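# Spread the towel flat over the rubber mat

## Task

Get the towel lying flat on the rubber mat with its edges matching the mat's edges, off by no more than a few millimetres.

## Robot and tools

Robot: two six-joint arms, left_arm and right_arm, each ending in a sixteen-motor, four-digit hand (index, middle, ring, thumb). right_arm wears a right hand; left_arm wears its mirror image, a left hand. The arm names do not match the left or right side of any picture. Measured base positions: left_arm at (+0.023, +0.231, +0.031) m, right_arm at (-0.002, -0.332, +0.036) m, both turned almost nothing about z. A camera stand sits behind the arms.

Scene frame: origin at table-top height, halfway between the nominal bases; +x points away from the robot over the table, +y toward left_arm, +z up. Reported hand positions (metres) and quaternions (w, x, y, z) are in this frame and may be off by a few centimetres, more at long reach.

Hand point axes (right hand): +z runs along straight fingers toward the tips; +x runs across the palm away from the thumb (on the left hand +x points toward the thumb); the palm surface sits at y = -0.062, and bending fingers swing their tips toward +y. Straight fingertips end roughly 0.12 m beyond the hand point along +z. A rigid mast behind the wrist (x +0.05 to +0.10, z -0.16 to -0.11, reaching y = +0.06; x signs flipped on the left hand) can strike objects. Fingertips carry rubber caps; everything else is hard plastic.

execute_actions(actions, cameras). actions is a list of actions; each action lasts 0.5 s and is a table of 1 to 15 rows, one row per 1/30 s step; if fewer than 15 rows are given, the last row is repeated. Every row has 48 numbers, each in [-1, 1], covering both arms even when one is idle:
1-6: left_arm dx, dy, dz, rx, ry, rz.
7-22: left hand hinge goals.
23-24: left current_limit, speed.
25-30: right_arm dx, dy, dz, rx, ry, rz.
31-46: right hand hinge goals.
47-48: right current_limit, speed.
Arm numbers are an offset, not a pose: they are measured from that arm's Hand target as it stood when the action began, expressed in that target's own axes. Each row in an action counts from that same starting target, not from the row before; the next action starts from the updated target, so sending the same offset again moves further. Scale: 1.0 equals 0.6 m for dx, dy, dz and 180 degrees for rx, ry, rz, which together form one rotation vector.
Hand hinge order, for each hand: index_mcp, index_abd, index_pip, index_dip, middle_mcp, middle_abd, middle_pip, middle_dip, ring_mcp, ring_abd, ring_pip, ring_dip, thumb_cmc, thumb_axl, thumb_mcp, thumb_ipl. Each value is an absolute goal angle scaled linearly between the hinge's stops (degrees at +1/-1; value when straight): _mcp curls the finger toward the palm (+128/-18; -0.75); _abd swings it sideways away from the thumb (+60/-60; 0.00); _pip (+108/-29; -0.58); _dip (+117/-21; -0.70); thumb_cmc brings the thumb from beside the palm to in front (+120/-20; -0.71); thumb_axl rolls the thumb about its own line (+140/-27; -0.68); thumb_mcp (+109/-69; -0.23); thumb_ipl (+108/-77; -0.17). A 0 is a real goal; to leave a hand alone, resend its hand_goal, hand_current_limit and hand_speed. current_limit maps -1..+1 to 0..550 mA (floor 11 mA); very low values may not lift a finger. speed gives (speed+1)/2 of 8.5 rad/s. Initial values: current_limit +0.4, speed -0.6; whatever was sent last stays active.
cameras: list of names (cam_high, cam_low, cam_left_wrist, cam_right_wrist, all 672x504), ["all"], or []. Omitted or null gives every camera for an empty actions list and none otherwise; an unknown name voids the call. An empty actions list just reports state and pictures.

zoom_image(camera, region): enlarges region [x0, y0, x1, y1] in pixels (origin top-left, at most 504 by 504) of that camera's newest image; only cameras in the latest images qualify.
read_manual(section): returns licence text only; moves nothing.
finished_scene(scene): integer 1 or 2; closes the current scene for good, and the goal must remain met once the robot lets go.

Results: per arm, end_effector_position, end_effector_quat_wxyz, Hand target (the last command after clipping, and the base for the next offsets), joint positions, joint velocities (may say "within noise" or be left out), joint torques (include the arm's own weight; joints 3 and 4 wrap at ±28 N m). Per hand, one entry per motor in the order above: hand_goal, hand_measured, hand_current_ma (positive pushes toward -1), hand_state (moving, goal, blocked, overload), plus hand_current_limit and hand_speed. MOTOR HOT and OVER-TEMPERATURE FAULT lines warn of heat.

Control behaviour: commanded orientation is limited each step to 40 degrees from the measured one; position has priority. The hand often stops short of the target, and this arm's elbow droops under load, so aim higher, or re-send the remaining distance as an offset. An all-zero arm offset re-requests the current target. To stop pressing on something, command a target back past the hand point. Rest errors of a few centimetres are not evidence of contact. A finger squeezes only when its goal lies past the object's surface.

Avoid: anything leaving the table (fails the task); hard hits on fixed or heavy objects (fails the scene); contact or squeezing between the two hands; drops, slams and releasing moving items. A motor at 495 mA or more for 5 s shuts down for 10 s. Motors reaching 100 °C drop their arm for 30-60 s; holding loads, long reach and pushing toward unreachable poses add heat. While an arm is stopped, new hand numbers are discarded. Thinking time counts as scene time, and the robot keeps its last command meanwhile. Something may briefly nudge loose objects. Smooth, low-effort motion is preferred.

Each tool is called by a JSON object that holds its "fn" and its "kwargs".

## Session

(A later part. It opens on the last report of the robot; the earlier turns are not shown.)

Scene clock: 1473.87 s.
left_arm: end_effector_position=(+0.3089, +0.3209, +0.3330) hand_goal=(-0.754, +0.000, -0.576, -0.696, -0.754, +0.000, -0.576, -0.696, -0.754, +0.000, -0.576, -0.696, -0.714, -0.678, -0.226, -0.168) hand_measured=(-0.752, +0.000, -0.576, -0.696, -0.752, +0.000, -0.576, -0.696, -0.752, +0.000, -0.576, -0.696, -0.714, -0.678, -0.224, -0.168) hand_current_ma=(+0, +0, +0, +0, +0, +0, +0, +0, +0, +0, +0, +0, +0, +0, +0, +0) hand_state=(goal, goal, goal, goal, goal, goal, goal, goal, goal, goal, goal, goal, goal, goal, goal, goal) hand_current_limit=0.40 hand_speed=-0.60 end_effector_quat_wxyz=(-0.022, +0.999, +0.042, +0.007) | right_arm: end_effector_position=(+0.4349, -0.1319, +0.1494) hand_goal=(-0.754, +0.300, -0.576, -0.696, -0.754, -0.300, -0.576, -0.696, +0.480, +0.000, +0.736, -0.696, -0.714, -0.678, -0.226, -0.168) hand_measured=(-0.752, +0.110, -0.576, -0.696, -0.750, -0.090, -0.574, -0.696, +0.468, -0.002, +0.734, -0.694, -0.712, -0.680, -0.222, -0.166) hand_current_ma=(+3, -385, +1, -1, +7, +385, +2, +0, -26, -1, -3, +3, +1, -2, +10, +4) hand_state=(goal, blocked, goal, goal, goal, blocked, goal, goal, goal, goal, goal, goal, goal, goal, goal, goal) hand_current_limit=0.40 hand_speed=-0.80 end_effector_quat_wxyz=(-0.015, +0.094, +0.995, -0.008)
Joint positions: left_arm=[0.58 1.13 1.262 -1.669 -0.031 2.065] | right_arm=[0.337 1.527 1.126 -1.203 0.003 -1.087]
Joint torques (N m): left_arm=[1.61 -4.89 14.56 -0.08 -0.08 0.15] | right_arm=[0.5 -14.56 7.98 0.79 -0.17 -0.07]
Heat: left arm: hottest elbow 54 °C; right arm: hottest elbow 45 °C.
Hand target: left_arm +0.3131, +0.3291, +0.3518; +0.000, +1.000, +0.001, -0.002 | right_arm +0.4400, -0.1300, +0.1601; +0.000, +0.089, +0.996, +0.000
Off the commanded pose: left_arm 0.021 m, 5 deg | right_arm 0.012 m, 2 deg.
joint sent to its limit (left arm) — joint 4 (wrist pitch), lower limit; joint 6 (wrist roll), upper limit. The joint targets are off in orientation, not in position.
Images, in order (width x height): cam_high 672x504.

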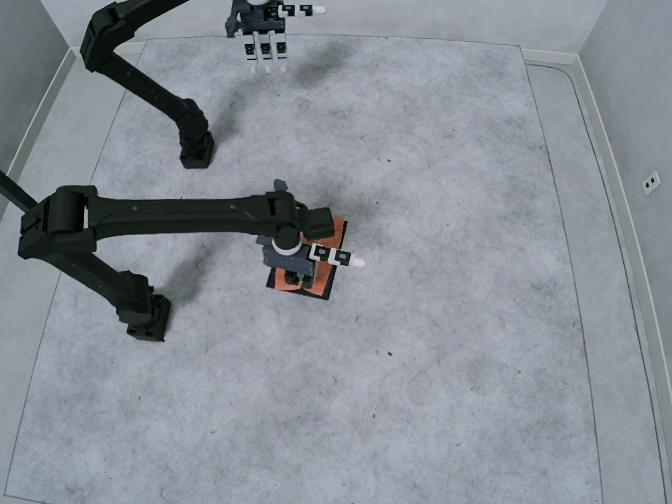

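{"fn": "execute_actions", "kwargs": {"actions": [[[0,0,0,0,0,0,-0.754,0,-0.576,-0.696,-0.754,0,-0.576,-0.696,-0.754,0,-0.576,-0.696,-0.714,-0.678,-0.226,-0.168,0.4,-0.6,0.0194,-0.0238,0.0167,0,0,0,-0.754,0.3,-0.576,-0.696,-0.754,-0.3,-0.576,-0.696,0.48,0,0.737,-0.696,-0.714,-0.678,-0.226,-0.168,0.4,-0.8]]], "cameras": ["cam_high"]}}

{"fn": "zoom_image", "kwargs": {"camera": "cam_high", "region": [250, 195, 370, 315]}}

Scene clock: 1493.27 s.
left_arm: end_effector_position=(+0.3089, +0.3209, +0.3330) hand_goal=(-0.754, +0.000, -0.576, -0.696, -0.754, +0.000, -0.576, -0.696, -0.754, +0.000, -0.576, -0.696, -0.714, -0.678, -0.226, -0.168) hand_measured=(-0.752, +0.000, -0.576, -0.696, -0.752, +0.000, -0.576, -0.696, -0.752, +0.000, -0.576, -0.696, -0.714, -0.678, -0.224, -0.168) hand_current_ma=(+0, +0, +0, +0, +0, +0, +0, +0, +0, +0, +0, +0, +0, +0, +0, +0) hand_state=(goal, goal, goal, goal, goal, goal, goal, goal, goal, goal, goal, goal, goal, goal, goal, goal) hand_current_limit=0.40 hand_speed=-0.60 end_effector_quat_wxyz=(-0.022, +0.999, +0.042, +0.007) | right_arm: end_effector_position=(+0.4248, -0.1372, +0.1453) hand_goal=(-0.754, +0.300, -0.576, -0.696, -0.754, -0.300, -0.576, -0.696, +0.480, +0.000, +0.736, -0.696, -0.714, -0.678, -0.226, -0.168) hand_measured=(-0.752, +0.110, -0.576, -0.696, -0.750, -0.090, -0.574, -0.696, +0.468, -0.002, +0.734, -0.694, -0.712, -0.680, -0.222, -0.166) hand_current_ma=(+3, -385, +1, -1, +7, +385, +2, +0, -26, -1, -3, +3, +1, -2, +10, +4) hand_state=(goal, blocked, goal, goal, goal, blocked, goal, goal, goal, goal, goal, goal, goal, goal, goal, goal) hand_current_limit=0.40 hand_speed=-0.80 end_effector_quat_wxyz=(-0.008, +0.088, +0.996, -0.005)
Joint positions: left_arm=[0.58 1.13 1.262 -1.669 -0.031 2.065] | right_arm=[0.33 1.498 1.079 -1.171 0.003 -1.105]
Joint torques (N m): left_arm=[1.61 -4.6 14.63 -0.06 -0.09 0.11] | right_arm=[-0.38 -14.21 6.69 0.84 -0.18 -0.03]
Heat: left arm: hottest elbow 55 °C; right arm: hottest elbow 44 °C.
Hand target: left_arm +0.3131, +0.3291, +0.3518; +0.000, +1.000, +0.001, -0.002 | right_arm +0.4259, -0.1420, +0.1500; -0.001, +0.089, +0.996, +0.000
Off the commanded pose: left_arm 0.021 m, 5 deg | right_arm 0.007 m, 1 deg.
joint sent to its limit (left arm) — joint 4 (wrist pitch), lower limit; joint 6 (wrist roll), upper limit. The joint targets are off in orientation, not in position.
Images, in order (width x height): cam_high 672x504.

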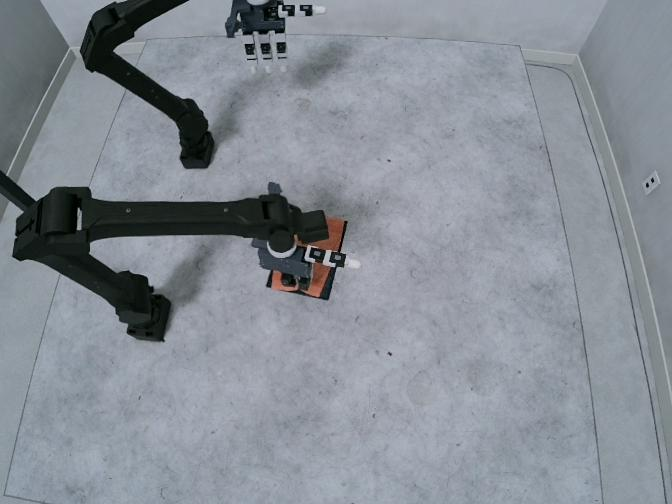

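Scaled by 4.200.

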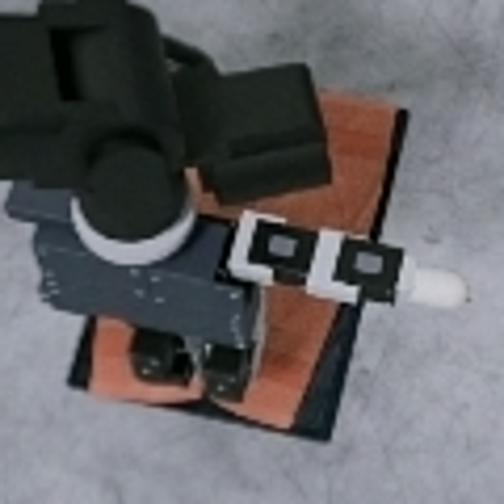

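{"fn": "execute_actions", "kwargs": {"actions": [[[0,0,0,0,0,0,-0.754,0,-0.576,-0.696,-0.754,0,-0.576,-0.696,-0.754,0,-0.576,-0.696,-0.714,-0.678,-0.226,-0.168,0.4,-0.6,0.003,-0.0175,0.006,0,0,0,-0.754,0.3,-0.576,-0.696,-0.754,-0.3,-0.576,-0.696,0.48,0,0.737,-0.696,-0.714,-0.678,-0.226,-0.168,0.4,-0.8]]], "cameras": ["cam_high"]}}

{"fn": "zoom_image", "kwargs": {"camera": "cam_high", "region": [250, 195, 370, 315]}}

Scene clock: 1498.43 s.
left_arm: end_effector_position=(+0.3089, +0.3209, +0.3330) hand_goal=(-0.754, +0.000, -0.576, -0.696, -0.754, +0.000, -0.576, -0.696, -0.754, +0.000, -0.576, -0.696, -0.714, -0.678, -0.226, -0.168) hand_measured=(-0.752, +0.000, -0.576, -0.696, -0.752, +0.000, -0.576, -0.696, -0.752, +0.000, -0.576, -0.696, -0.714, -0.678, -0.224, -0.168) hand_current_ma=(+0, +0, +0, +0, +0, +0, +0, +0, +0, +0, +0, +0, +0, +0, +0, +0) hand_state=(goal, goal, goal, goal, goal, goal, goal, goal, goal, goal, goal, goal, goal, goal, goal, goal) hand_current_limit=0.40 hand_speed=-0.60 end_effector_quat_wxyz=(-0.022, +0.999, +0.042, +0.007) | right_arm: end_effector_position=(+0.4216, -0.1483, +0.1415) hand_goal=(-0.754, +0.300, -0.576, -0.696, -0.754, -0.300, -0.576, -0.696, +0.480, +0.000, +0.736, -0.696, -0.714, -0.678, -0.226, -0.168) hand_measured=(-0.752, +0.110, -0.576, -0.696, -0.750, -0.090, -0.574, -0.696, +0.468, -0.002, +0.734, -0.694, -0.712, -0.680, -0.222, -0.166) hand_current_ma=(+3, -385, +1, -1, +7, +385, +2, +0, -26, -1, -3, +3, +1, -2, +10, +4) hand_state=(goal, blocked, goal, goal, goal, blocked, goal, goal, goal, goal, goal, goal, goal, goal, goal, goal) hand_current_limit=0.40 hand_speed=-0.80 end_effector_quat_wxyz=(-0.009, +0.089, +0.996, -0.005)
Joint positions: left_arm=[0.58 1.13 1.262 -1.669 -0.031 2.065] | right_arm=[0.306 1.487 1.056 -1.16 0.003 -1.127]
Joint torques (N m): left_arm=[1.73 -4.84 14.57 -0.1 -0.09 0.14] | right_arm=[-0.21 -13.98 6.69 0.83 -0.18 -0.04]
Heat: left arm: hottest elbow 55 °C; right arm: hottest elbow 44 °C.
Hand target: left_arm +0.3131, +0.3291, +0.3518; +0.000, +1.000, +0.001, -0.002 | right_arm +0.4224, -0.1521, +0.1466; +0.000, +0.089, +0.996, +0.000
Off the commanded pose: left_arm 0.021 m, 5 deg | right_arm 0.006 m, 1 deg.
joint sent to its limit (left arm) — joint 4 (wrist pitch), lower limit; joint 6 (wrist roll), upper limit. The joint targets are off in orientation, not in position.
Images, in order (width x height): cam_high 672x504.

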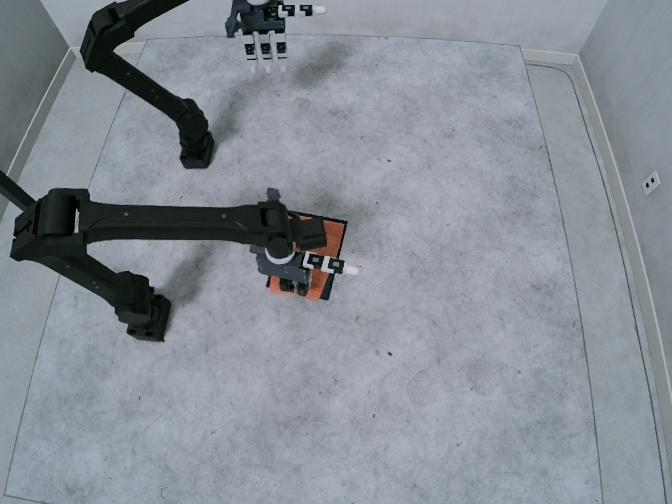

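Scaled by 4.200.

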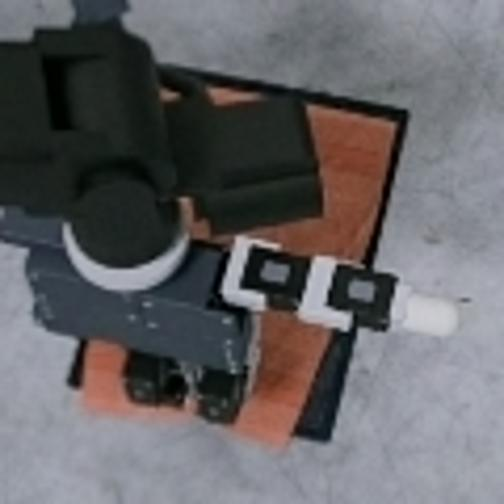

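{"fn": "execute_actions", "kwargs": {"actions": [[[0,0,0,0,0,0,-0.754,0,-0.576,-0.696,-0.754,0,-0.576,-0.696,-0.754,0,-0.576,-0.696,-0.714,-0.678,-0.226,-0.168,0.4,-0.6,0,0.005,0.035,0,0,0,-0.754,0.3,-0.576,-0.696,-0.754,-0.3,-0.576,-0.696,0.48,0,0.737,-0.696,-0.714,-0.678,-0.226,-0.168,0.4,-0.8]],[[0,0,0,0,0,0,-0.754,0,-0.576,-0.696,-0.754,0,-0.576,-0.696,-0.754,0,-0.576,-0.696,-0.714,-0.678,-0.226,-0.168,0.4,-0.6,0,0,0,0,0,0,-0.754,-0.05,-0.576,-0.696,-0.754,0.05,-0.576,-0.696,0.48,0,0.737,-0.696,-0.714,-0.678,-0.226,-0.168,0.4,-0.8]],[[0,0,0,0,0,0,-0.754,0,-0.576,-0.696,-0.754,0,-0.576,-0.696,-0.754,0,-0.576,-0.696,-0.714,-0.678,-0.226,-0.168,0.4,-0.6,0,0,-0.1,0,0,0,-0.754,-0.05,-0.576,-0.696,-0.754,0.05,-0.576,-0.696,0.48,0,0.737,-0.696,-0.714,-0.678,-0.226,-0.168,0.4,-0.8]],[[0,0,0,0,0,0,-0.754,0,-0.576,-0.696,-0.754,0,-0.576,-0.696,-0.754,0,-0.576,-0.696,-0.714,-0.678,-0.226,-0.168,0.4,-0.6,0.1,-0.15,-0.1,0,0,0,-0.754,-0.05,-0.576,-0.696,-0.754,0.05,-0.576,-0.696,0.48,0,0.737,-0.696,-0.714,-0.678,-0.226,-0.168,0.4,-0.8]],[[0,0,0,0,0,0,-0.754,0,-0.576,-0.696,-0.754,0,-0.576,-0.696,-0.754,0,-0.576,-0.696,-0.714,-0.678,-0.226,-0.168,0.4,-0.6,0.05,-0.15,0,0,0,0,-0.754,-0.05,-0.576,-0.696,-0.754,0.05,-0.576,-0.696,0.48,0,0.737,-0.696,-0.714,-0.678,-0.226,-0.168,0.4,-0.8]]], "cameras": ["cam_high"]}}

{"fn": "zoom_image", "kwargs": {"camera": "cam_high", "region": [250, 195, 370, 315]}}

Scene clock: 1509.97 s.
left_arm: end_effector_position=(+0.3089, +0.3209, +0.3330) hand_goal=(-0.754, +0.000, -0.576, -0.696, -0.754, +0.000, -0.576, -0.696, -0.754, +0.000, -0.576, -0.696, -0.714, -0.678, -0.226, -0.168) hand_measured=(-0.752, +0.000, -0.576, -0.696, -0.752, +0.000, -0.576, -0.696, -0.752, +0.000, -0.576, -0.696, -0.714, -0.678, -0.224, -0.168) hand_current_ma=(+0, +0, +0, +0, +0, +0, +0, +0, +0, +0, +0, +0, +0, +0, +0, +0) hand_state=(goal, goal, goal, goal, goal, goal, goal, goal, goal, goal, goal, goal, goal, goal, goal, goal) hand_current_limit=0.40 hand_speed=-0.60 end_effector_quat_wxyz=(-0.022, +0.999, +0.042, +0.007) | right_arm: end_effector_position=(+0.3051, -0.3080, +0.2453) hand_goal=(-0.754, -0.050, -0.576, -0.696, -0.754, +0.050, -0.576, -0.696, +0.480, +0.000, +0.736, -0.696, -0.714, -0.678, -0.226, -0.168) hand_measured=(-0.752, -0.050, -0.576, -0.696, -0.752, +0.048, -0.574, -0.696, +0.468, -0.002, +0.734, -0.694, -0.714, -0.680, -0.222, -0.166) hand_current_ma=(+2, +0, +1, -1, +2, -2, +2, +0, -26, -1, -3, +3, +0, -2, +10, +4) hand_state=(goal, goal, goal, goal, goal, goal, goal, goal, goal, goal, goal, goal, goal, goal, goal, goal) hand_current_limit=0.40 hand_speed=-0.80 end_effector_quat_wxyz=(+0.003, +0.090, +0.996, -0.003)
Joint positions: left_arm=[0.58 1.13 1.262 -1.669 -0.031 2.065] | right_arm=[-0.159 1.053 0.958 -1.469 0.005 -1.59]
Joint torques (N m): left_arm=[1.55 -5.01 14.57 -0.1 -0.08 0.13] | right_arm=[-0.32 -5.89 7.88 0.1 -0.29 -0.04]
Heat: left arm: hottest elbow 55 °C; right arm: hottest elbow 44 °C.
Hand target: left_arm +0.3131, +0.3291, +0.3518; +0.000, +1.000, +0.001, -0.002 | right_arm +0.3024, -0.3102, +0.2456; -0.001, +0.089, +0.996, +0.000
Off the commanded pose: left_arm 0.021 m, 5 deg | right_arm 0.003 m, 0 deg.
joint sent to its limit (left arm) — joint 4 (wrist pitch), lower limit; joint 6 (wrist roll), upper limit. The joint targets are off in orientation, not in position.
Images, in order (width x height): cam_high 672x504.

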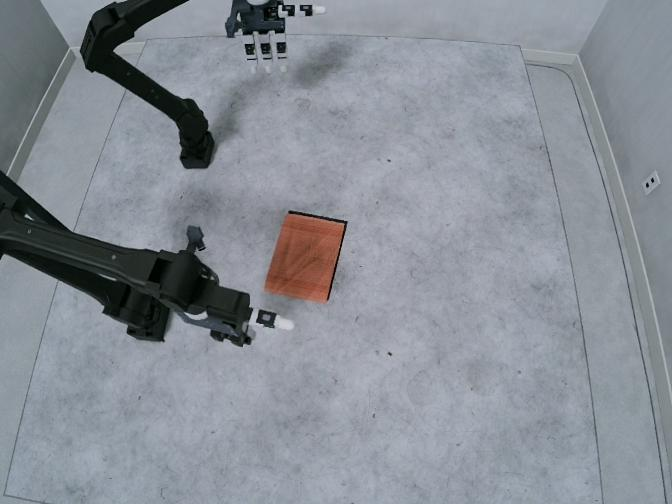

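Scaled by 4.200.

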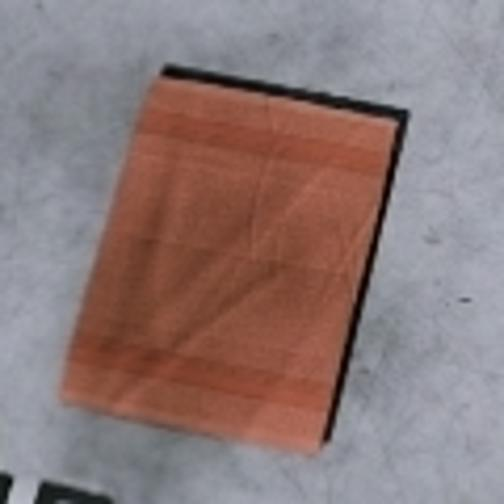

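{"fn": "zoom_image", "kwargs": {"camera": "cam_high", "region": [262, 204, 312, 254]}}

{"fn": "zoom_image", "kwargs": {"camera": "cam_high", "region": [302, 204, 352, 254]}}

{"fn": "zoom_image", "kwargs": {"camera": "cam_high", "region": [260, 256, 340, 306]}}

{"fn": "zoom_image", "kwargs": {"camera": "cam_low", "region": [190, 240, 290, 300]}}

Scaled by 10.080.

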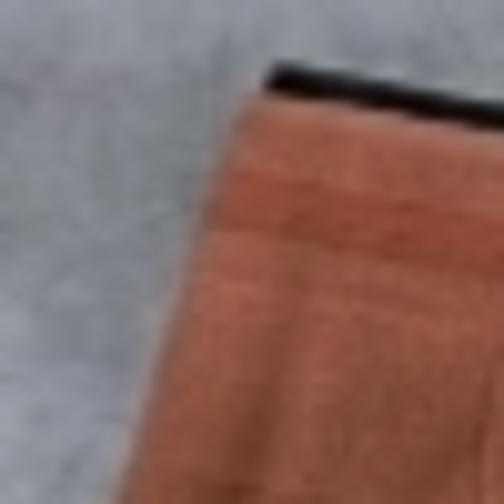

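Scaled by 10.080.

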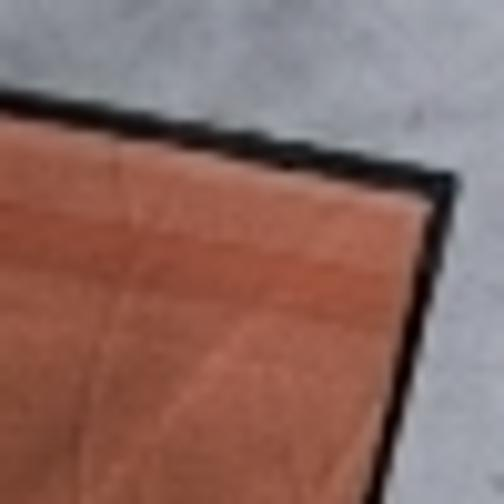

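Scaled by 6.300.

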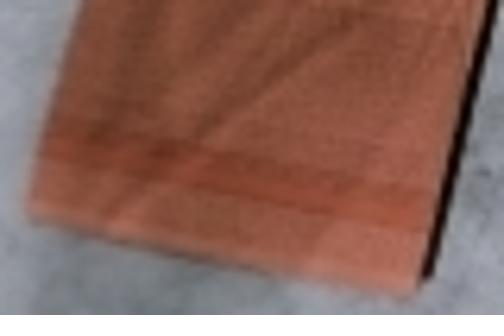

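This scene's latest camera images include none from cam_low. They are from: cam_high. cam_low's image comes with the result of a call that names it in "cameras".

{"fn": "execute_actions", "kwargs": {"actions": [[[0,0,0,0,0,0,-0.754,0,-0.576,-0.696,-0.754,0,-0.576,-0.696,-0.754,0,-0.576,-0.696,-0.714,-0.678,-0.226,-0.168,0.4,-0.6,-0.037,0.1675,0,0,0,0,-0.754,-0.05,-0.576,-0.696,-0.754,0.05,-0.576,-0.696,0.48,0,0.737,-0.696,-0.714,-0.678,-0.226,-0.168,0.4,-0.8]],[[0,0,0,0,0,0,-0.754,0,-0.576,-0.696,-0.754,0,-0.576,-0.696,-0.754,0,-0.576,-0.696,-0.714,-0.678,-0.226,-0.168,0.4,-0.6,-0.037,0.1675,0,0,0,0,-0.754,-0.05,-0.576,-0.696,-0.754,0.05,-0.576,-0.696,0.48,0,0.737,-0.696,-0.714,-0.678,-0.226,-0.168,0.4,-0.8]],[[0,0,0,0,0,0,-0.754,0,-0.576,-0.696,-0.754,0,-0.576,-0.696,-0.754,0,-0.576,-0.696,-0.714,-0.678,-0.226,-0.168,0.4,-0.6,-0.037,0.1675,0,0,0,0,-0.754,-0.05,-0.576,-0.696,-0.754,0.05,-0.576,-0.696,0.48,0,0.737,-0.696,-0.714,-0.678,-0.226,-0.168,0.4,-0.8]],[[0,0,0,0,0,0,-0.754,0,-0.576,-0.696,-0.754,0,-0.576,-0.696,-0.754,0,-0.576,-0.696,-0.714,-0.678,-0.226,-0.168,0.4,-0.6,-0.037,0.1675,0.03,0,0,0,-0.754,-0.05,-0.576,-0.696,-0.754,0.05,-0.576,-0.696,0.48,0,0.737,-0.696,-0.714,-0.678,-0.226,-0.168,0.4,-0.8]]], "cameras": ["cam_high","cam_low"]}}

{"fn": "zoom_image", "kwargs": {"camera": "cam_high", "region": [250, 195, 370, 315]}}

{"fn": "zoom_image", "kwargs": {"camera": "cam_low", "region": [190, 210, 290, 300]}}

Scene clock: 1528.30 s.
left_arm: end_effector_position=(+0.3089, +0.3209, +0.3330) hand_goal=(-0.754, +0.000, -0.576, -0.696, -0.754, +0.000, -0.576, -0.696, -0.754, +0.000, -0.576, -0.696, -0.714, -0.678, -0.226, -0.168) hand_measured=(-0.752, +0.000, -0.576, -0.696, -0.752, +0.000, -0.576, -0.696, -0.752, +0.000, -0.576, -0.696, -0.714, -0.678, -0.224, -0.168) hand_current_ma=(+0, +0, +0, +0, +0, +0, +0, +0, +0, +0, +0, +0, +0, +0, +0, +0) hand_state=(goal, goal, goal, goal, goal, goal, goal, goal, goal, goal, goal, goal, goal, goal, goal, goal) hand_current_limit=0.40 hand_speed=-0.60 end_effector_quat_wxyz=(-0.022, +0.999, +0.042, +0.007) | right_arm: end_effector_position=(+0.4435, +0.0634, +0.2032) hand_goal=(-0.754, -0.050, -0.576, -0.696, -0.754, +0.050, -0.576, -0.696, +0.480, +0.000, +0.736, -0.696, -0.714, -0.678, -0.226, -0.168) hand_measured=(-0.752, -0.050, -0.576, -0.696, -0.752, +0.048, -0.574, -0.696, +0.468, -0.002, +0.734, -0.694, -0.714, -0.680, -0.222, -0.166) hand_current_ma=(+2, +0, +0, -1, +2, -2, +1, +0, -26, -1, -2, +3, +0, -2, +10, +4) hand_state=(goal, goal, goal, goal, goal, goal, goal, goal, goal, goal, goal, goal, goal, goal, goal, goal) hand_current_limit=0.40 hand_speed=-0.80 end_effector_quat_wxyz=(-0.018, +0.080, +0.996, -0.014)
Joint positions: left_arm=[0.58 1.13 1.262 -1.669 -0.031 2.065] | right_arm=[0.696 1.742 1.546 -1.421 -0.004 -0.754]
Joint torques (N m): left_arm=[1.55 -4.6 14.65 -0.21 -0.07 0.13] | right_arm=[-0.03 -17.73 11.99 0.02 0.1 0.13]
Heat: left arm: hottest elbow 55 °C; right arm: hottest elbow 44 °C.
Hand target: left_arm +0.3131, +0.3291, +0.3518; +0.000, +1.000, +0.001, -0.002 | right_arm +0.4613, +0.0696, +0.2274; +0.000, +0.089, +0.996, +0.000
Off the commanded pose: left_arm 0.021 m, 5 deg | right_arm 0.031 m, 3 deg.
joint sent to its limit (left arm) — joint 4 (wrist pitch), lower limit; joint 6 (wrist roll), upper limit. The joint targets are off in orientation, not in position.
Images, in order (width x height): cam_high 672x504, cam_low 672x504.

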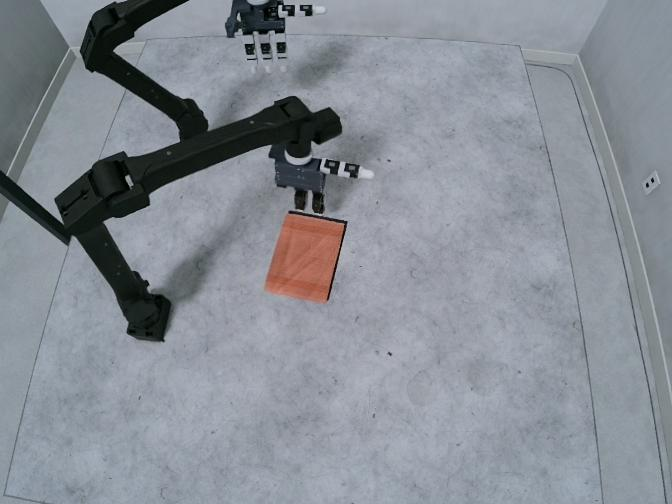

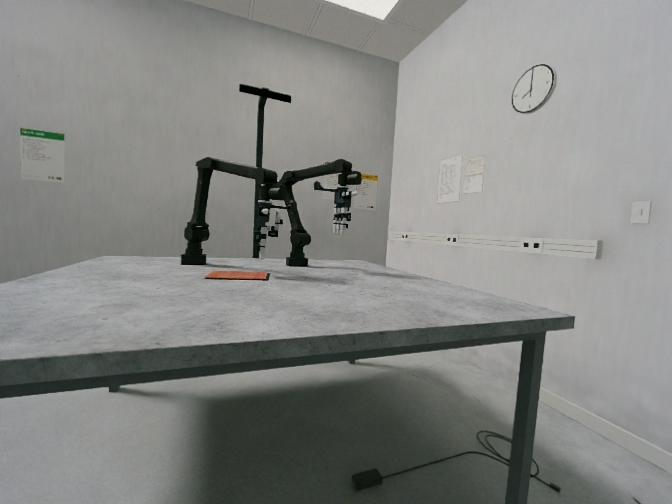

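Scaled by 4.200.

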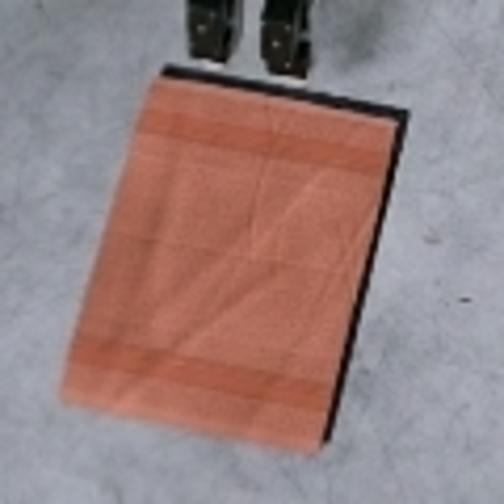

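Scaled by 5.040.

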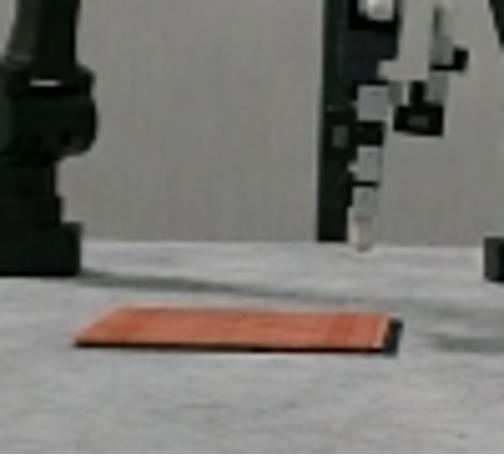

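{"fn": "execute_actions", "kwargs": {"actions": [[[0,0,0,0,0,0,-0.754,0,-0.576,-0.696,-0.754,0,-0.576,-0.696,-0.754,0,-0.576,-0.696,-0.714,-0.678,-0.226,-0.168,0.4,-0.6,-0.0185,0.01,0.092,0,0,0,-0.754,-0.05,-0.576,-0.696,-0.754,0.05,-0.576,-0.696,0.48,0,0.737,-0.696,-0.714,-0.678,-0.226,-0.168,0.4,-0.8]]], "cameras": ["cam_high"]}}

{"fn": "zoom_image", "kwargs": {"camera": "cam_high", "region": [260, 190, 350, 260]}}

Scene clock: 1534.37 s.
left_arm: end_effector_position=(+0.3089, +0.3209, +0.3330) hand_goal=(-0.754, +0.000, -0.576, -0.696, -0.754, +0.000, -0.576, -0.696, -0.754, +0.000, -0.576, -0.696, -0.714, -0.678, -0.226, -0.168) hand_measured=(-0.752, +0.000, -0.576, -0.696, -0.752, +0.000, -0.576, -0.696, -0.752, +0.000, -0.576, -0.696, -0.714, -0.678, -0.224, -0.168) hand_current_ma=(+0, +0, +0, +0, +0, +0, +0, +0, +0, +0, +0, +0, +0, +0, +0, +0) hand_state=(goal, goal, goal, goal, goal, goal, goal, goal, goal, goal, goal, goal, goal, goal, goal, goal) hand_current_limit=0.40 hand_speed=-0.60 end_effector_quat_wxyz=(-0.022, +0.999, +0.042, +0.007) | right_arm: end_effector_position=(+0.4663, +0.0780, +0.1727) hand_goal=(-0.754, -0.050, -0.576, -0.696, -0.754, +0.050, -0.576, -0.696, +0.480, +0.000, +0.736, -0.696, -0.714, -0.678, -0.226, -0.168) hand_measured=(-0.752, -0.050, -0.576, -0.696, -0.752, +0.048, -0.574, -0.696, +0.468, -0.002, +0.734, -0.694, -0.714, -0.680, -0.222, -0.166) hand_current_ma=(+2, +0, +0, -1, +2, -2, +1, +0, -26, -1, -2, +3, +0, -2, +10, +4) hand_state=(goal, goal, goal, goal, goal, goal, goal, goal, goal, goal, goal, goal, goal, goal, goal, goal) hand_current_limit=0.40 hand_speed=-0.80 end_effector_quat_wxyz=(-0.004, +0.082, +0.997, -0.002)
Joint positions: left_arm=[0.58 1.13 1.262 -1.669 -0.031 2.065] | right_arm=[0.692 1.807 1.546 -1.319 -0.003 -0.754]
Joint torques (N m): left_arm=[1.44 -5.01 14.61 -0.1 -0.09 0.11] | right_arm=[-0.32 -18.67 7.72 0.87 0.11 0.08]
Heat: left arm: hottest elbow 55 °C; right arm: hottest elbow 44 °C.
Hand target: left_arm +0.3131, +0.3291, +0.3518; +0.000, +1.000, +0.001, -0.002 | right_arm +0.4732, +0.0735, +0.1720; -0.001, +0.089, +0.996, +0.000
Off the commanded pose: left_arm 0.021 m, 5 deg | right_arm 0.008 m, 1 deg.
joint sent to its limit (left arm) — joint 4 (wrist pitch), lower limit; joint 6 (wrist roll), upper limit. The joint targets are off in orientation, not in position.
Images, in order (width x height): cam_high 672x504.

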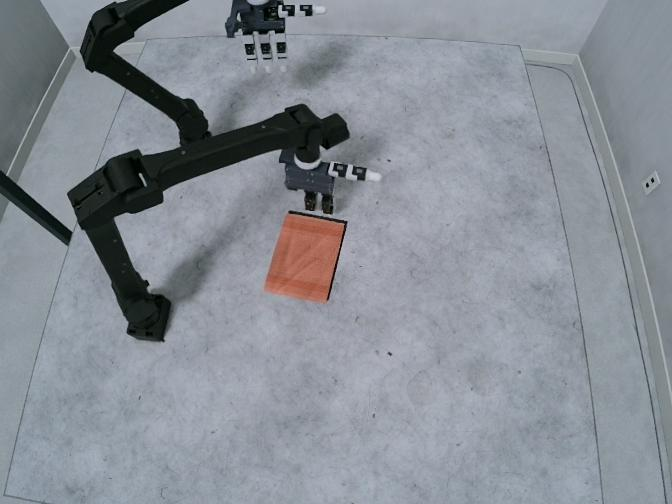

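Scaled by 5.600.

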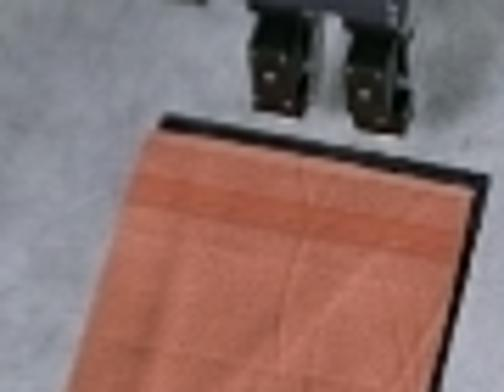

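{"fn": "execute_actions", "kwargs": {"actions": [[[0,0,0,0,0,0,-0.754,0,-0.576,-0.696,-0.754,0,-0.576,-0.696,-0.754,0,-0.576,-0.696,-0.714,-0.678,-0.226,-0.168,0.4,-0.6,0.0117,-0.0199,0.035,0,0,0,-0.754,-0.05,-0.576,-0.696,-0.754,0.05,-0.576,-0.696,0.48,0,0.737,-0.696,-0.714,-0.678,-0.226,-0.168,0.4,-0.8]]], "cameras": ["cam_high"]}}

{"fn": "zoom_image", "kwargs": {"camera": "cam_high", "region": [260, 190, 350, 260]}}

Scene clock: 1539.37 s.
left_arm: end_effector_position=(+0.3089, +0.3209, +0.3330) hand_goal=(-0.754, +0.000, -0.576, -0.696, -0.754, +0.000, -0.576, -0.696, -0.754, +0.000, -0.576, -0.696, -0.714, -0.678, -0.226, -0.168) hand_measured=(-0.752, +0.000, -0.576, -0.696, -0.752, +0.000, -0.576, -0.696, -0.752, +0.000, -0.576, -0.696, -0.714, -0.678, -0.224, -0.168) hand_current_ma=(+0, +0, +0, +0, +0, +0, +0, +0, +0, +0, +0, +0, +0, +0, +0, +0) hand_state=(goal, goal, goal, goal, goal, goal, goal, goal, goal, goal, goal, goal, goal, goal, goal, goal) hand_current_limit=0.40 hand_speed=-0.60 end_effector_quat_wxyz=(-0.022, +0.999, +0.042, +0.007) | right_arm: end_effector_position=(+0.4586, +0.0682, +0.1452) hand_goal=(-0.754, -0.050, -0.576, -0.696, -0.754, +0.050, -0.576, -0.696, +0.480, +0.000, +0.736, -0.696, -0.714, -0.678, -0.226, -0.168) hand_measured=(-0.752, -0.050, -0.576, -0.696, -0.752, +0.048, -0.574, -0.696, +0.468, -0.002, +0.734, -0.694, -0.714, -0.680, -0.222, -0.166) hand_current_ma=(+2, +0, +0, -1, +2, -2, +1, +0, -26, -1, -2, +3, +0, -2, +10, +4) hand_state=(goal, goal, goal, goal, goal, goal, goal, goal, goal, goal, goal, goal, goal, goal, goal, goal) hand_current_limit=0.40 hand_speed=-0.80 end_effector_quat_wxyz=(-0.008, +0.085, +0.996, -0.005)
Joint positions: left_arm=[0.58 1.13 1.262 -1.669 -0.031 2.065] | right_arm=[0.688 1.803 1.468 -1.254 -0.003 -0.754]
Joint torques (N m): left_arm=[1.67 -4.6 14.61 -0.01 -0.06 0.14] | right_arm=[-0.32 -19.6 7.16 0.84 0.11 0.03]
Heat: left arm: hottest elbow 55 °C; right arm: hottest elbow 44 °C.
Hand target: left_arm +0.3131, +0.3291, +0.3518; +0.000, +1.000, +0.001, -0.002 | right_arm +0.4641, +0.0630, +0.1510; +0.000, +0.089, +0.996, +0.000
Off the commanded pose: left_arm 0.021 m, 5 deg | right_arm 0.010 m, 1 deg.
joint sent to its limit (left arm) — joint 4 (wrist pitch), lower limit; joint 6 (wrist roll), upper limit. The joint targets are off in orientation, not in position.
Images, in order (width x height): cam_high 672x504.

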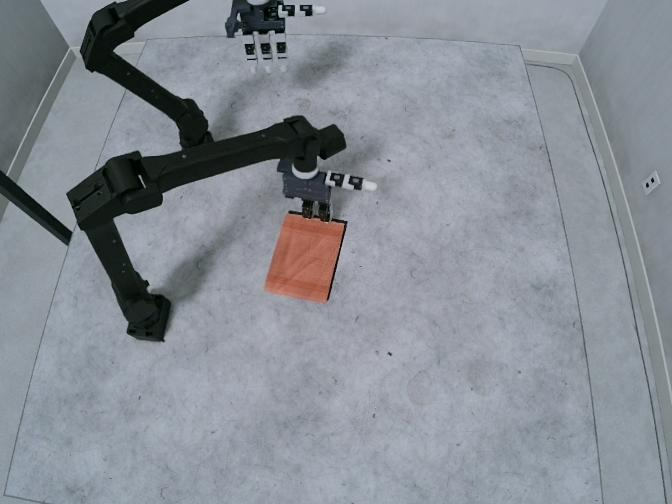

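Scaled by 5.600.

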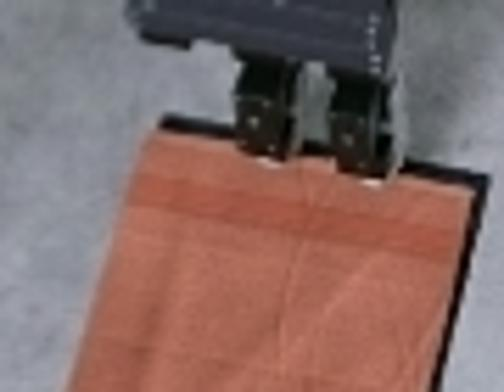

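{"fn": "execute_actions", "kwargs": {"actions": [[[0,0,0,0,0,0,-0.754,0,-0.576,-0.696,-0.754,0,-0.576,-0.696,-0.754,0,-0.576,-0.696,-0.714,-0.678,-0.226,-0.168,0.4,-0.6,0.001,0,0.05,0,0,0,-0.754,-0.05,-0.576,-0.696,-0.754,0.05,-0.576,-0.696,0.48,0,0.737,-0.696,-0.714,-0.678,-0.226,-0.168,0.4,-0.8]],[[0,0,0,0,0,0,-0.754,0,-0.576,-0.696,-0.754,0,-0.576,-0.696,-0.754,0,-0.576,-0.696,-0.714,-0.678,-0.226,-0.168,0.4,-0.6,0,0,0.01,0,0,0,-0.754,-0.05,-0.576,-0.696,-0.754,0.05,-0.576,-0.696,0.48,0,0.737,-0.696,-0.714,-0.678,-0.226,-0.168,0.4,-0.8]]], "cameras": ["cam_high"]}}

{"fn": "zoom_image", "kwargs": {"camera": "cam_high", "region": [260, 190, 350, 260]}}

Scene clock: 1545.30 s.
left_arm: end_effector_position=(+0.3089, +0.3209, +0.3330) hand_goal=(-0.754, +0.000, -0.576, -0.696, -0.754, +0.000, -0.576, -0.696, -0.754, +0.000, -0.576, -0.696, -0.714, -0.678, -0.226, -0.168) hand_measured=(-0.752, +0.000, -0.576, -0.696, -0.752, +0.000, -0.576, -0.696, -0.752, +0.000, -0.576, -0.696, -0.714, -0.678, -0.224, -0.168) hand_current_ma=(+0, +0, +0, +0, +0, +0, +0, +0, +0, +0, +0, +0, +0, +0, +0, +0) hand_state=(goal, goal, goal, goal, goal, goal, goal, goal, goal, goal, goal, goal, goal, goal, goal, goal) hand_current_limit=0.40 hand_speed=-0.60 end_effector_quat_wxyz=(-0.022, +0.999, +0.042, +0.007) | right_arm: end_effector_position=(+0.4607, +0.0698, +0.1328) hand_goal=(-0.754, -0.050, -0.576, -0.696, -0.754, +0.050, -0.576, -0.696, +0.480, +0.000, +0.736, -0.696, -0.714, -0.678, -0.226, -0.168) hand_measured=(-0.762, -0.036, -0.580, -0.698, -0.762, +0.062, -0.580, -0.698, +0.468, -0.002, +0.734, -0.694, -0.714, -0.680, -0.222, -0.166) hand_current_ma=(-14, +22, -7, -3, -14, +18, -7, -3, -26, -1, -2, +3, +0, -2, +10, +4) hand_state=(goal, goal, goal, goal, goal, goal, goal, goal, goal, goal, goal, goal, goal, goal, goal, goal) hand_current_limit=0.40 hand_speed=-0.80 end_effector_quat_wxyz=(+0.004, +0.085, +0.996, +0.005)
Joint positions: left_arm=[0.58 1.13 1.262 -1.669 -0.031 2.065] | right_arm=[0.688 1.803 1.427 -1.181 -0.002 -0.754]
Joint torques (N m): left_arm=[1.67 -4.84 14.57 -0.05 -0.08 0.13] | right_arm=[-0.21 -16.62 6.06 1.5 0.06 0.04]
Heat: left arm: hottest elbow 55 °C; right arm: hottest elbow 44 °C.
Hand target: left_arm +0.3131, +0.3291, +0.3518; +0.000, +1.000, +0.001, -0.002 | right_arm +0.4635, +0.0632, +0.1150; +0.000, +0.089, +0.996, +0.000
Off the commanded pose: left_arm 0.021 m, 5 deg | right_arm 0.019 m, 1 deg.
joint sent to its limit (left arm) — joint 4 (wrist pitch), lower limit; joint 6 (wrist roll), upper limit. The joint targets are off in orientation, not in position.
Images, in order (width x height): cam_high 672x504.

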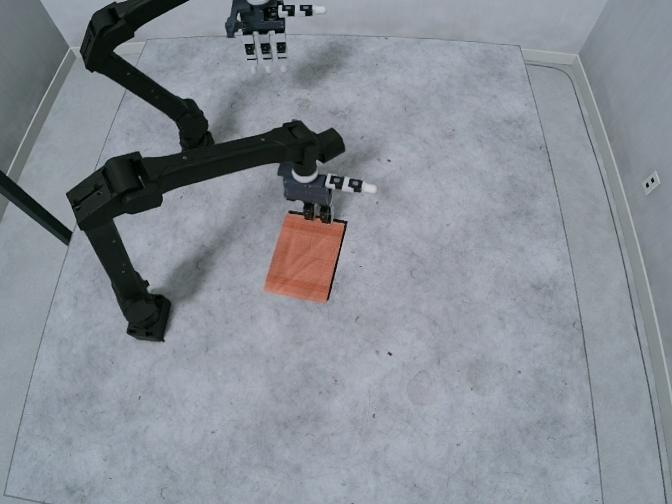

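Scaled by 5.600.

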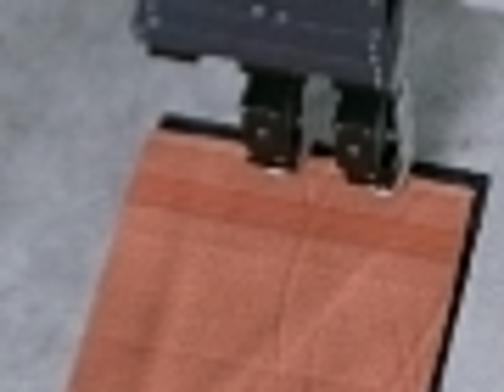

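{"fn": "execute_actions", "kwargs": {"actions": [[[0,0,0,0,0,0,-0.754,0,-0.576,-0.696,-0.754,0,-0.576,-0.696,-0.754,0,-0.576,-0.696,-0.714,-0.678,-0.226,-0.168,0.4,-0.6,0,0,0,0,0,0,-0.754,0.05,-0.576,-0.696,-0.754,-0.05,-0.576,-0.696,0.48,0,0.737,-0.696,-0.714,-0.678,-0.226,-0.168,0.4,-0.8]],[[0,0,0,0,0,0,-0.754,0,-0.576,-0.696,-0.754,0,-0.576,-0.696,-0.754,0,-0.576,-0.696,-0.714,-0.678,-0.226,-0.168,0.4,-0.6,0,0,0,0,0,0,-0.754,0.13,-0.576,-0.696,-0.754,-0.13,-0.576,-0.696,0.48,0,0.737,-0.696,-0.714,-0.678,-0.226,-0.168,0.4,-0.8]],[[0,0,0,0,0,0,-0.754,0,-0.576,-0.696,-0.754,0,-0.576,-0.696,-0.754,0,-0.576,-0.696,-0.714,-0.678,-0.226,-0.168,0.4,-0.6,0,0,0,0,0,0,-0.754,0.3,-0.576,-0.696,-0.754,-0.3,-0.576,-0.696,0.48,0,0.737,-0.696,-0.714,-0.678,-0.226,-0.168,0.4,-0.8]]], "cameras": ["cam_high"]}}

{"fn": "zoom_image", "kwargs": {"camera": "cam_high", "region": [250, 195, 370, 315]}}

Scene clock: 1554.00 s.
left_arm: end_effector_position=(+0.3089, +0.3209, +0.3330) hand_goal=(-0.754, +0.000, -0.576, -0.696, -0.754, +0.000, -0.576, -0.696, -0.754, +0.000, -0.576, -0.696, -0.714, -0.678, -0.226, -0.168) hand_measured=(-0.752, +0.000, -0.576, -0.696, -0.752, +0.000, -0.576, -0.696, -0.752, +0.000, -0.576, -0.696, -0.714, -0.678, -0.224, -0.168) hand_current_ma=(+0, +0, +0, +0, +0, +0, +0, +0, +0, +0, +0, +0, +0, +0, +0, +0) hand_state=(goal, goal, goal, goal, goal, goal, goal, goal, goal, goal, goal, goal, goal, goal, goal, goal) hand_current_limit=0.40 hand_speed=-0.60 end_effector_quat_wxyz=(-0.022, +0.999, +0.042, +0.007) | right_arm: end_effector_position=(+0.4622, +0.0707, +0.1333) hand_goal=(-0.754, +0.300, -0.576, -0.696, -0.754, -0.300, -0.576, -0.696, +0.480, +0.000, +0.736, -0.696, -0.714, -0.678, -0.226, -0.168) hand_measured=(-0.762, +0.120, -0.582, -0.698, -0.762, -0.070, -0.580, -0.698, +0.468, -0.002, +0.734, -0.694, -0.714, -0.680, -0.222, -0.166) hand_current_ma=(-14, -385, -8, -3, -14, +385, -7, -3, -26, -1, -2, +3, +0, -2, +10, +4) hand_state=(goal, blocked, goal, goal, goal, blocked, goal, goal, goal, goal, goal, goal, goal, goal, goal, goal) hand_current_limit=0.40 hand_speed=-0.80 end_effector_quat_wxyz=(+0.007, +0.085, +0.996, +0.007)
Joint positions: left_arm=[0.58 1.13 1.262 -1.669 -0.031 2.065] | right_arm=[0.688 1.803 1.427 -1.174 -0.001 -0.754]
Joint torques (N m): left_arm=[1.38 -4.72 14.54 -0.05 -0.07 0.13] | right_arm=[-0.26 -16.67 6.08 1.2 0.01 0.04]
Heat: left arm: hottest elbow 55 °C; right arm: hottest elbow 44 °C.
Hand target: left_arm +0.3131, +0.3291, +0.3518; +0.000, +1.000, +0.001, -0.002 | right_arm +0.4634, +0.0631, +0.1150; -0.001, +0.089, +0.996, +0.000
Off the commanded pose: left_arm 0.021 m, 5 deg | right_arm 0.020 m, 1 deg.
joint sent to its limit (left arm) — joint 4 (wrist pitch), lower limit; joint 6 (wrist roll), upper limit. The joint targets are off in orientation, not in position.
Images, in order (width x height): cam_high 672x504.

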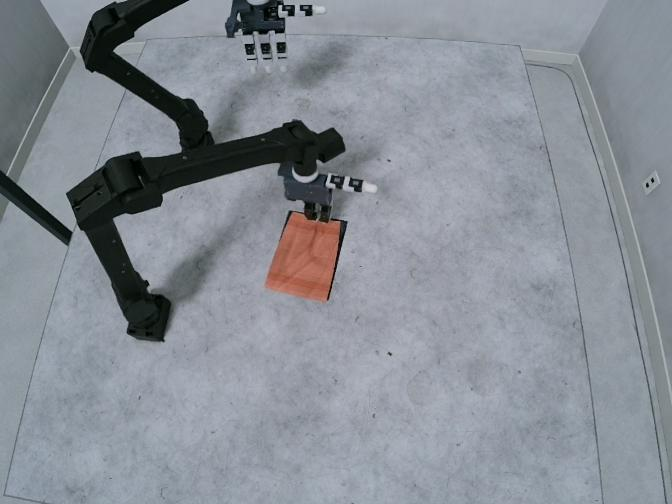

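Scaled by 4.200.

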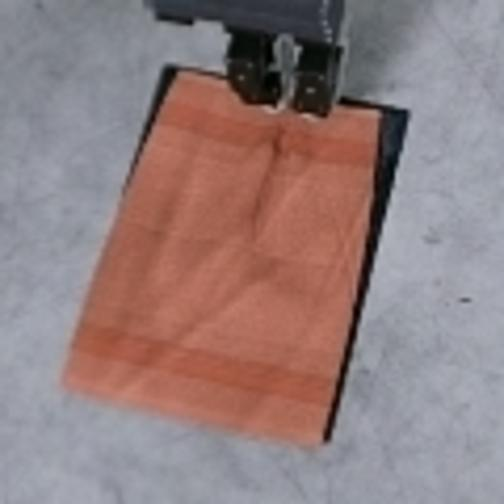

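{"fn": "execute_actions", "kwargs": {"actions": [[[0,0,0,0,0,0,-0.754,0,-0.576,-0.696,-0.754,0,-0.576,-0.696,-0.754,0,-0.576,-0.696,-0.714,-0.678,-0.226,-0.168,0.4,-0.6,-0.0143,0.0233,-0.035,0,0,0,-0.754,0.3,-0.576,-0.696,-0.754,-0.3,-0.576,-0.696,0.48,0,0.737,-0.696,-0.714,-0.678,-0.226,-0.168,0.4,-0.8]]], "cameras": ["cam_high"]}}

{"fn": "zoom_image", "kwargs": {"camera": "cam_high", "region": [250, 195, 370, 315]}}

Scene clock: 1564.60 s.
left_arm: end_effector_position=(+0.3089, +0.3209, +0.3330) hand_goal=(-0.754, +0.000, -0.576, -0.696, -0.754, +0.000, -0.576, -0.696, -0.754, +0.000, -0.576, -0.696, -0.714, -0.678, -0.226, -0.168) hand_measured=(-0.752, +0.000, -0.576, -0.696, -0.752, +0.000, -0.576, -0.696, -0.752, +0.000, -0.576, -0.696, -0.714, -0.678, -0.224, -0.168) hand_current_ma=(+0, +0, +0, +0, +0, +0, +0, +0, +0, +0, +0, +0, +0, +0, +0, +0) hand_state=(goal, goal, goal, goal, goal, goal, goal, goal, goal, goal, goal, goal, goal, goal, goal, goal) hand_current_limit=0.40 hand_speed=-0.60 end_effector_quat_wxyz=(-0.022, +0.999, +0.042, +0.007) | right_arm: end_effector_position=(+0.4617, +0.0702, +0.1327) hand_goal=(-0.754, +0.300, -0.576, -0.696, -0.754, -0.300, -0.576, -0.696, +0.480, +0.000, +0.736, -0.696, -0.714, -0.678, -0.226, -0.168) hand_measured=(-0.752, +0.120, -0.576, -0.698, -0.750, -0.076, -0.574, -0.696, +0.468, -0.002, +0.734, -0.694, -0.714, -0.680, -0.222, -0.166) hand_current_ma=(+4, -385, +0, -1, +6, +385, +1, -1, -26, -1, -2, +3, +0, -2, +10, +4) hand_state=(goal, blocked, goal, goal, goal, blocked, goal, goal, goal, goal, goal, goal, goal, goal, goal, goal) hand_current_limit=0.40 hand_speed=-0.80 end_effector_quat_wxyz=(-0.003, +0.085, +0.996, -0.002)
Joint positions: left_arm=[0.58 1.13 1.262 -1.669 -0.031 2.065] | right_arm=[0.688 1.816 1.45 -1.211 -0.001 -0.754]
Joint torques (N m): left_arm=[1.67 -5.01 14.57 -0.13 -0.1 0.13] | right_arm=[0.15 -16.15 10.77 -0.12 -0.01 0.09]
Heat: left arm: hottest elbow 55 °C; right arm: hottest elbow 44 °C.
Hand target: left_arm +0.3131, +0.3291, +0.3518; +0.000, +1.000, +0.001, -0.002 | right_arm +0.4745, +0.0754, +0.1360; +0.000, +0.089, +0.996, +0.000
Off the commanded pose: left_arm 0.021 m, 5 deg | right_arm 0.014 m, 1 deg.
joint sent to its limit (left arm) — joint 4 (wrist pitch), lower limit; joint 6 (wrist roll), upper limit. The joint targets are off in orientation, not in position.
Images, in order (width x height): cam_high 672x504.

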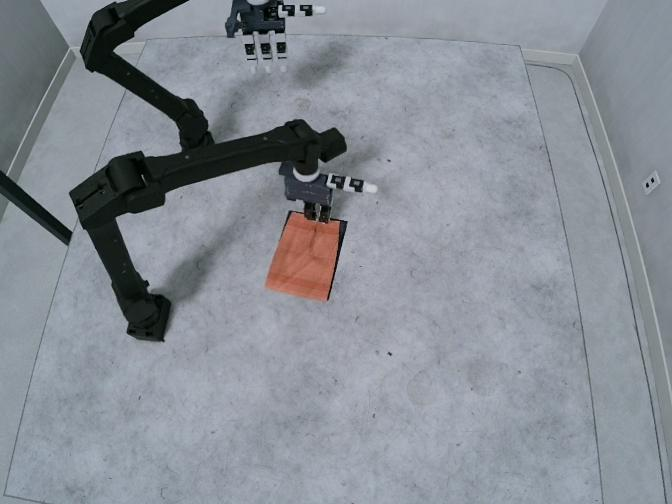

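Scaled by 4.200.

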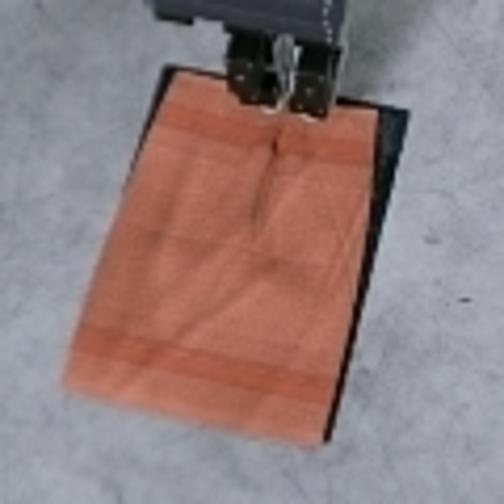

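{"fn": "execute_actions", "kwargs": {"actions": [[[0,0,0,0,0,0,-0.754,0,-0.576,-0.696,-0.754,0,-0.576,-0.696,-0.754,0,-0.576,-0.696,-0.714,-0.678,-0.226,-0.168,0.4,-0.6,-0.0105,0.017,-0.007,0,0,0,-0.754,0.3,-0.576,-0.696,-0.754,-0.3,-0.576,-0.696,0.48,0,0.737,-0.696,-0.714,-0.678,-0.226,-0.168,0.4,-0.8]]], "cameras": ["cam_high"]}}

{"fn": "zoom_image", "kwargs": {"camera": "cam_high", "region": [250, 195, 370, 315]}}

Scene clock: 1569.33 s.
left_arm: end_effector_position=(+0.3089, +0.3209, +0.3330) hand_goal=(-0.754, +0.000, -0.576, -0.696, -0.754, +0.000, -0.576, -0.696, -0.754, +0.000, -0.576, -0.696, -0.714, -0.678, -0.226, -0.168) hand_measured=(-0.752, +0.000, -0.576, -0.696, -0.752, +0.000, -0.576, -0.696, -0.752, +0.000, -0.576, -0.696, -0.714, -0.678, -0.224, -0.168) hand_current_ma=(+0, +0, +0, +0, +0, +0, +0, +0, +0, +0, +0, +0, +0, +0, +0, +0) hand_state=(goal, goal, goal, goal, goal, goal, goal, goal, goal, goal, goal, goal, goal, goal, goal, goal) hand_current_limit=0.40 hand_speed=-0.60 end_effector_quat_wxyz=(-0.022, +0.999, +0.042, +0.007) | right_arm: end_effector_position=(+0.4659, +0.0734, +0.1319) hand_goal=(-0.754, +0.300, -0.576, -0.696, -0.754, -0.300, -0.576, -0.696, +0.480, +0.000, +0.736, -0.696, -0.714, -0.678, -0.226, -0.168) hand_measured=(-0.758, +0.124, -0.578, -0.698, -0.756, -0.076, -0.578, -0.696, +0.468, -0.002, +0.734, -0.694, -0.714, -0.680, -0.222, -0.166) hand_current_ma=(-5, -385, -2, -1, -3, +385, -1, -1, -26, -1, -2, +3, +0, -2, +10, +4) hand_state=(goal, blocked, goal, goal, goal, blocked, goal, goal, goal, goal, goal, goal, goal, goal, goal, goal) hand_current_limit=0.40 hand_speed=-0.80 end_effector_quat_wxyz=(-0.011, +0.085, +0.996, -0.009)
Joint positions: left_arm=[0.58 1.13 1.262 -1.669 -0.031 2.065] | right_arm=[0.688 1.841 1.488 -1.245 -0.001 -0.754]
Joint torques (N m): left_arm=[1.79 -5.13 14.63 -0.12 -0.07 0.13] | right_arm=[0.5 -16.73 11.48 0.35 -0.02 0.13]
Heat: left arm: hottest elbow 55 °C; right arm: hottest elbow 44 °C.
Hand target: left_arm +0.3131, +0.3291, +0.3518; +0.000, +1.000, +0.001, -0.002 | right_arm +0.4825, +0.0844, +0.1404; +0.000, +0.089, +0.996, +0.000
Off the commanded pose: left_arm 0.021 m, 5 deg | right_arm 0.021 m, 2 deg.
joint sent to its limit (left arm) — joint 4 (wrist pitch), lower limit; joint 6 (wrist roll), upper limit. The joint targets are off in orientation, not in position.
Images, in order (width x height): cam_high 672x504.

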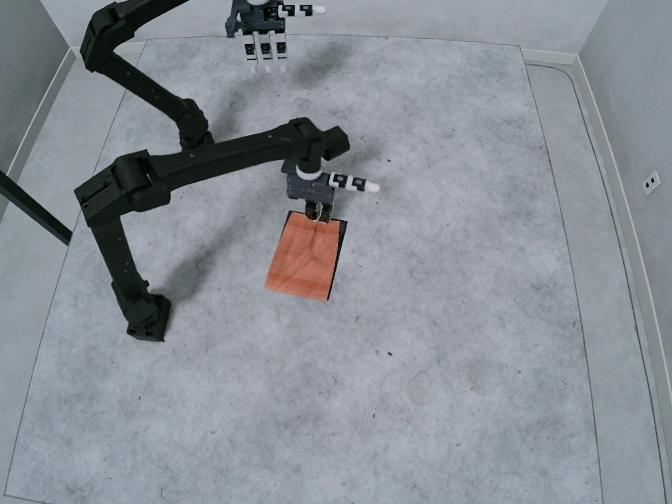

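Scaled by 4.200.

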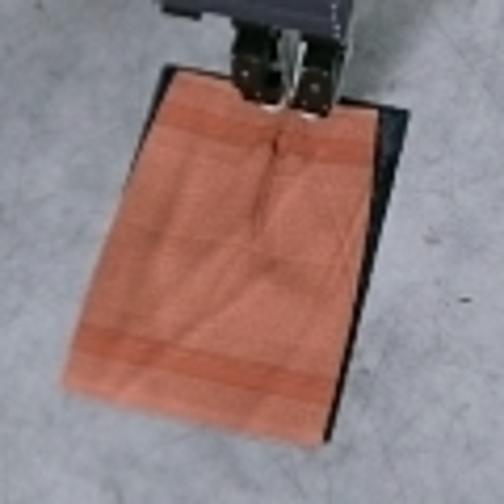

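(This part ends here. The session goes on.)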